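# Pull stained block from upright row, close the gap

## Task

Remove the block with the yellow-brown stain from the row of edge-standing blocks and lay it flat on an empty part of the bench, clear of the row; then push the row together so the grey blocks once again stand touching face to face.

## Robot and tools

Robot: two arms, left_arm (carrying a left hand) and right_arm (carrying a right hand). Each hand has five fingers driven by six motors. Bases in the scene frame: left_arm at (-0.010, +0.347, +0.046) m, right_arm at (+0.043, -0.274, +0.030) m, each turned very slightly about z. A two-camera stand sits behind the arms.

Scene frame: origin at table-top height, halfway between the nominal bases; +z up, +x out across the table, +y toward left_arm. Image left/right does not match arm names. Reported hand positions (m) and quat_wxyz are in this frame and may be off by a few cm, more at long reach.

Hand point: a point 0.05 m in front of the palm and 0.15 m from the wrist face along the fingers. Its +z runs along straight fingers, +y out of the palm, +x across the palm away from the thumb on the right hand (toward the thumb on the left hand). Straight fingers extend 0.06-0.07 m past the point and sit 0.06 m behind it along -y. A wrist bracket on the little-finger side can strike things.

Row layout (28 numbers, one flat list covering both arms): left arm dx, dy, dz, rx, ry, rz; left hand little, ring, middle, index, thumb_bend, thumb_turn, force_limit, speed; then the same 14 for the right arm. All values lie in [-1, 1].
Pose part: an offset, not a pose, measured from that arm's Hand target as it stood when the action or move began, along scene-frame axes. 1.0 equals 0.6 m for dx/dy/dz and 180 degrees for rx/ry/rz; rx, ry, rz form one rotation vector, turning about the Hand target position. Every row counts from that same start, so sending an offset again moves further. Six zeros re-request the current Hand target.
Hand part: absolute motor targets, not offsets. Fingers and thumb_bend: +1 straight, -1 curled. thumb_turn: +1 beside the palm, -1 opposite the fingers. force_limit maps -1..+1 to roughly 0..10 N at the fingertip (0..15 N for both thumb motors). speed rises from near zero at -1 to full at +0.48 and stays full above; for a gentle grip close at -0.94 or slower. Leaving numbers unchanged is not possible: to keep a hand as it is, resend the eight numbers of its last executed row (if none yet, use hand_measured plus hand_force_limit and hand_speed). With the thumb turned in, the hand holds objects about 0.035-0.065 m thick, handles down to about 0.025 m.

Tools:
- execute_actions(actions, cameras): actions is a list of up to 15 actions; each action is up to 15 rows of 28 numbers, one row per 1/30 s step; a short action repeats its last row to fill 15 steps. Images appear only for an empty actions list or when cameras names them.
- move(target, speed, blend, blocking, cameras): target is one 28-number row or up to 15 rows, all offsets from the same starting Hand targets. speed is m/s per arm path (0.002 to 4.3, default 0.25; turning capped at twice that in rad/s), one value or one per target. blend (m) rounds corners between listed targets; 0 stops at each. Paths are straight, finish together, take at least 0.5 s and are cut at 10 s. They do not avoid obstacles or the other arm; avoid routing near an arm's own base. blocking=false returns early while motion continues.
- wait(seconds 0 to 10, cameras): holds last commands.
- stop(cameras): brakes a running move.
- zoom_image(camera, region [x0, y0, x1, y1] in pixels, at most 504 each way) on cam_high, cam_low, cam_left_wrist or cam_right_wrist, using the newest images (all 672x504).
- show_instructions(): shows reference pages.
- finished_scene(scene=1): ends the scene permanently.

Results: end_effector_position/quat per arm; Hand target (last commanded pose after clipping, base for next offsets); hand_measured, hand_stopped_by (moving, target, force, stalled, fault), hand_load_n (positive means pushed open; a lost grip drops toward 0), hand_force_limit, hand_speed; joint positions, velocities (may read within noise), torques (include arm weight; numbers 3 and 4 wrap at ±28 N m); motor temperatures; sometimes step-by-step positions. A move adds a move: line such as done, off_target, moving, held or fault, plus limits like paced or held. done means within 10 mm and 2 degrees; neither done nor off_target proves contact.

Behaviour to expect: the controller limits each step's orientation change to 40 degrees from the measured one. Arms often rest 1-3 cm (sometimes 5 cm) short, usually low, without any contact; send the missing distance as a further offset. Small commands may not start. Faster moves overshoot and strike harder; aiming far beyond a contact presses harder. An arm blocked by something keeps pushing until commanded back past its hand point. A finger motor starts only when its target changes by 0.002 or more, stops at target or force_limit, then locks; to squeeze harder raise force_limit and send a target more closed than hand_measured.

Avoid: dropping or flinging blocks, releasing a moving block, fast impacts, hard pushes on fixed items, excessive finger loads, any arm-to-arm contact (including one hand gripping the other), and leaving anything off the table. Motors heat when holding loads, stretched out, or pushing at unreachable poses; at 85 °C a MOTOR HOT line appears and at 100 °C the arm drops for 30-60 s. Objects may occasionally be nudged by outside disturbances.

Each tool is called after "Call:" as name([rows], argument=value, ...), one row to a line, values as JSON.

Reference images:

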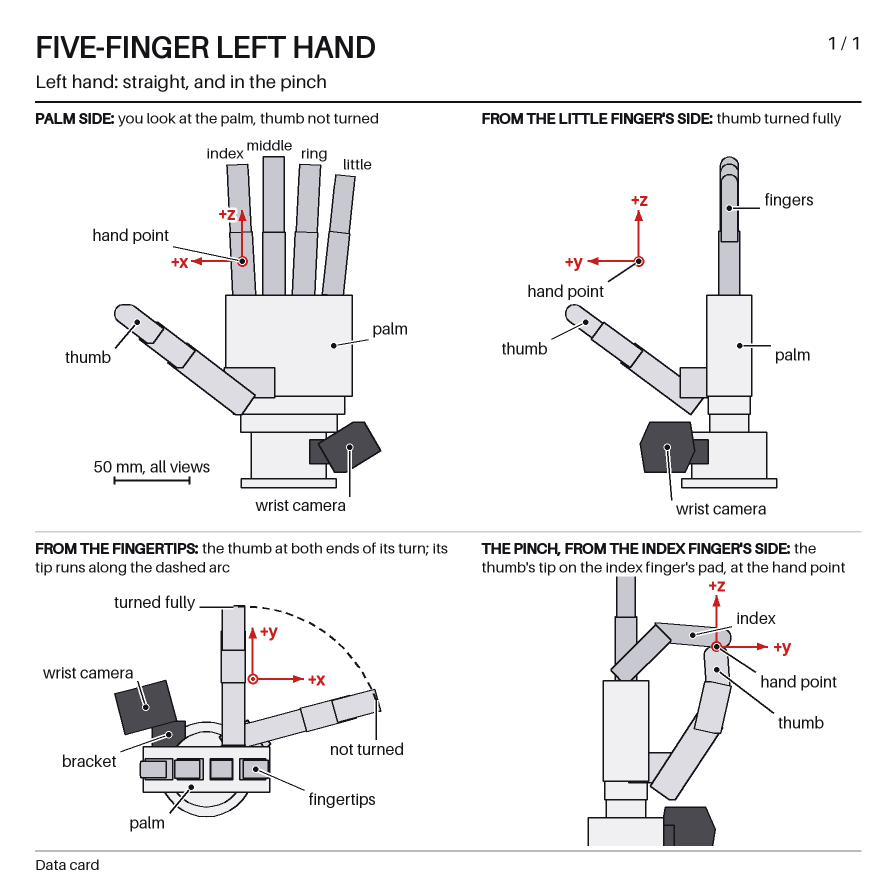

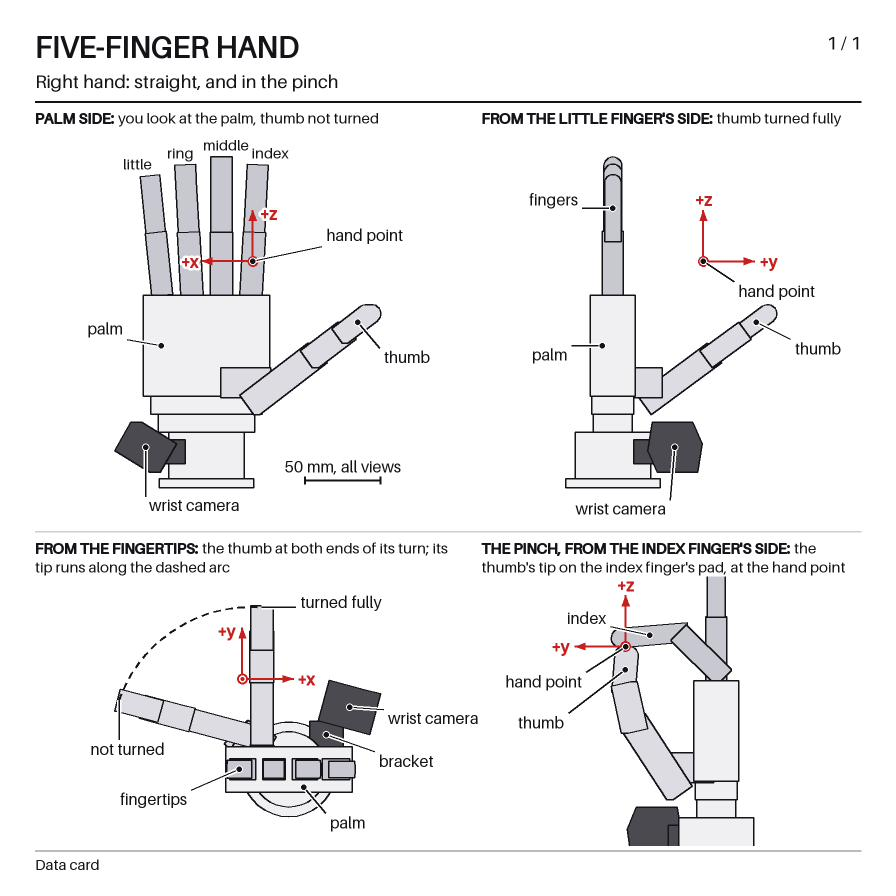

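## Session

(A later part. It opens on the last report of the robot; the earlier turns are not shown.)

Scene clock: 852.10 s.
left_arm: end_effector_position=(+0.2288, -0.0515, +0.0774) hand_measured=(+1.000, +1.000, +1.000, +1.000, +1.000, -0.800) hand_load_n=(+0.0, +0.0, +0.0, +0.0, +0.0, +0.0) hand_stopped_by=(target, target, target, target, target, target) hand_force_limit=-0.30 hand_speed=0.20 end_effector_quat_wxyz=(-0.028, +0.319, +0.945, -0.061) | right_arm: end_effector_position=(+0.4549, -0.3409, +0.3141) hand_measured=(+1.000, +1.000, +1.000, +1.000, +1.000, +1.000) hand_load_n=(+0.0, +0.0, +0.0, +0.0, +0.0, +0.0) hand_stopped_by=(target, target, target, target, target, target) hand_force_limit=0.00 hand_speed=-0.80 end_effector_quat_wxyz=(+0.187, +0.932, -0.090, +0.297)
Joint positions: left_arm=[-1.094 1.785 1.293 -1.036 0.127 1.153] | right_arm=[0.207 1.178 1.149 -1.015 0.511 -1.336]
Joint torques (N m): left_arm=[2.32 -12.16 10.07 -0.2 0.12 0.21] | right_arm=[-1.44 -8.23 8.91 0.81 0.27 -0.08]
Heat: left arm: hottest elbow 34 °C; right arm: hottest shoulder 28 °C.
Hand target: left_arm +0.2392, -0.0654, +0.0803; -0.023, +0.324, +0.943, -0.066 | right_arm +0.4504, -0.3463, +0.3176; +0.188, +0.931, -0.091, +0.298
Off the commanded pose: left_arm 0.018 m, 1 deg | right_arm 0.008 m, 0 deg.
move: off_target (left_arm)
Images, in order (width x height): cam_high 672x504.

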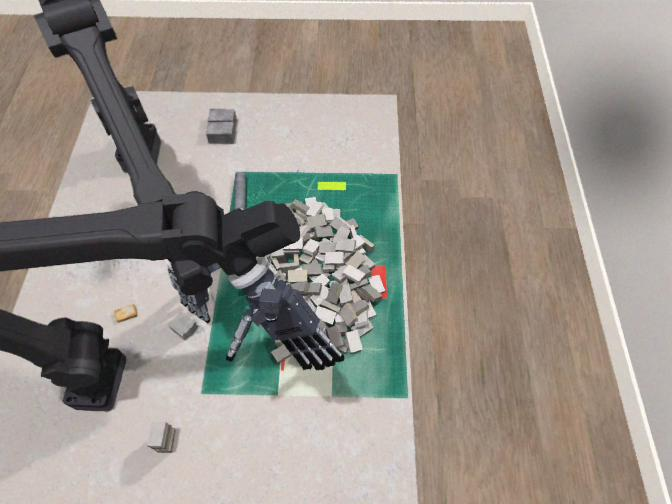

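Call:
move([
  [0.01, 0.05, 0.03, 0, 0, 0, 1, 1, 1, 1, 1, -0.8, -0.3, 0.2, 0, 0, 0, 0, 0, 0, 1, 1, 1, 1, 1, 1, 0, -0.8],
  [0.01, 0.2, 0.25, 0, 0, 0, 1, 1, 1, 1, 1, -0.8, -0.3, 0.2, 0, 0, 0, 0, 0, 0, 1, 1, 1, 1, 1, 1, 0, -0.8],
], speed=[0.08, 0.2], blend=[0.02, 0], cameras=["cam_high", "cam_left_wrist", "cam_right_wrist", "cam_low"])

Call:
zoom_image(camera="cam_high", region=[150, 290, 206, 350])

Scene clock: 854.57 s.
left_arm: end_effector_position=(+0.2378, +0.0595, +0.2168) hand_measured=(+1.000, +1.000, +1.000, +1.000, +1.000, -0.800) hand_load_n=(+0.0, +0.5, +0.0, +0.0, +0.0, +0.0) hand_stopped_by=(target, target, target, target, target, target) hand_force_limit=-0.30 hand_speed=0.20 end_effector_quat_wxyz=(-0.036, +0.320, +0.945, -0.057) | right_arm: end_effector_position=(+0.4549, -0.3409, +0.3141) hand_measured=(+1.000, +1.000, +1.000, +1.000, +1.000, +1.000) hand_load_n=(+0.0, +0.0, +0.0, +0.0, +0.0, +0.0) hand_stopped_by=(target, target, target, target, target, target) hand_force_limit=0.00 hand_speed=-0.80 end_effector_quat_wxyz=(+0.187, +0.932, -0.090, +0.297)
Joint positions: left_arm=[-0.946 1.461 1.276 -1.381 0.134 1.304] | right_arm=[0.207 1.178 1.149 -1.015 0.511 -1.336]
Joint torques (N m): left_arm=[2.84 -10.4 9.59 -0.12 0.14 0.21] | right_arm=[-1.38 -8.23 8.91 0.66 0.27 -0.07]
Heat: left arm: hottest elbow 34 °C; right arm: hottest shoulder 28 °C.
Hand target: left_arm +0.2451, +0.0546, +0.2302; -0.023, +0.325, +0.943, -0.066 | right_arm +0.4504, -0.3463, +0.3176; +0.188, +0.931, -0.091, +0.298
Off the commanded pose: left_arm 0.016 m, 2 deg | right_arm 0.008 m, 0 deg.
move: off_target (left_arm); blend cut to 0.0175 m at target 1

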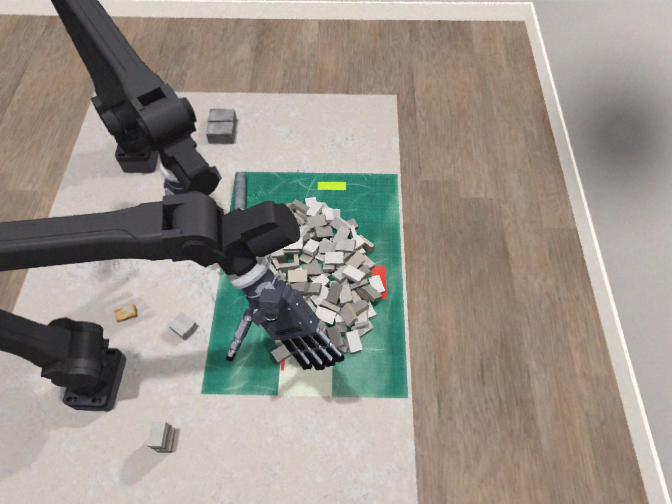

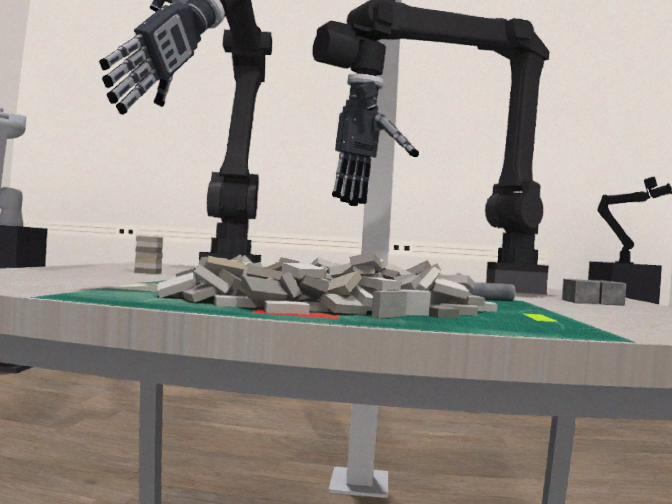

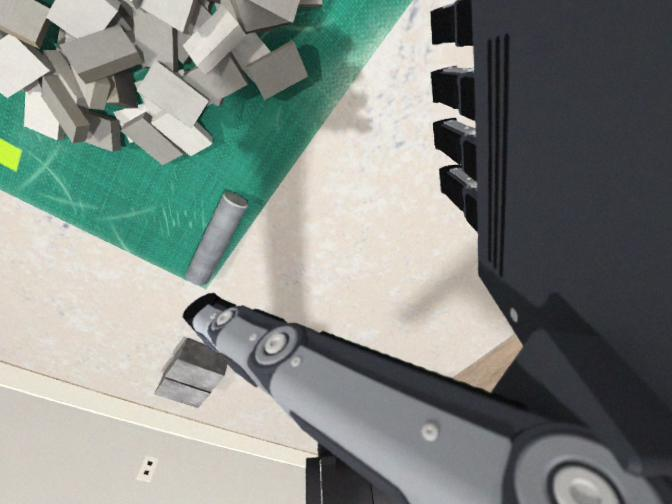

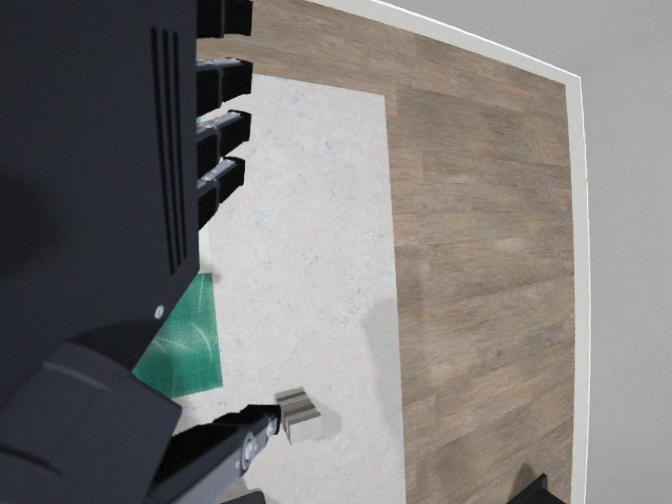

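Scaled by 8.400 from the camera's 672x504 image, which has a finer 960x720 frame.

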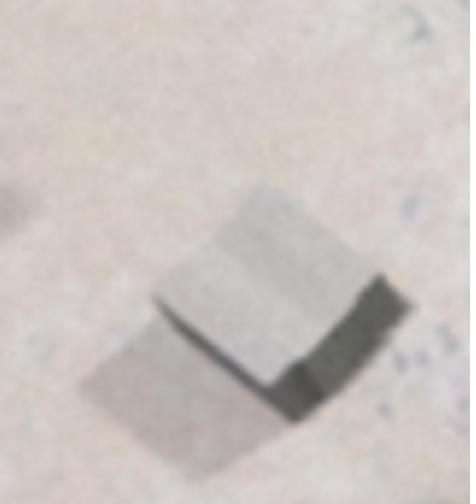

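Call:
zoom_image(camera="cam_high", region=[164, 306, 202, 344])

Call:
zoom_image(camera="cam_high", region=[80, 270, 220, 460])

Scaled by 13.263 from the camera's 672x504 image, which has a finer 960x720 frame.

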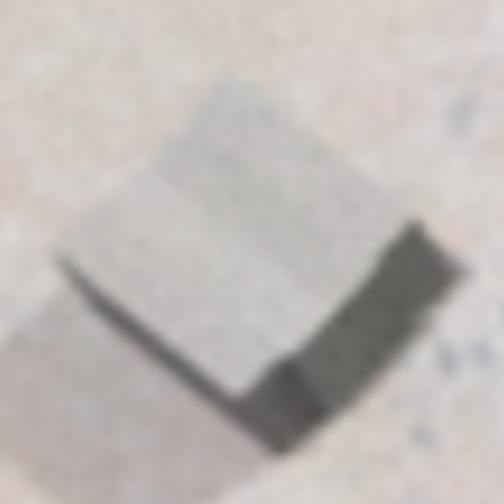

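Scaled by 2.653 from the camera's 672x504 image, which has a finer 960x720 frame.

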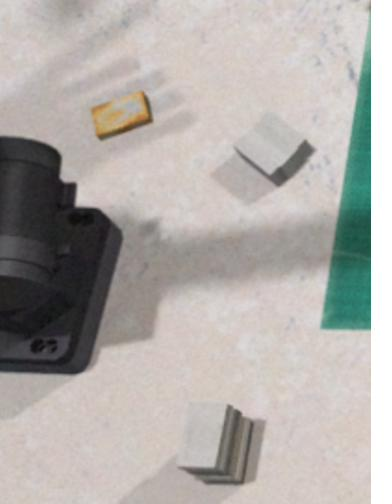

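Call:
finished_scene()

The scene is finished: the task was done.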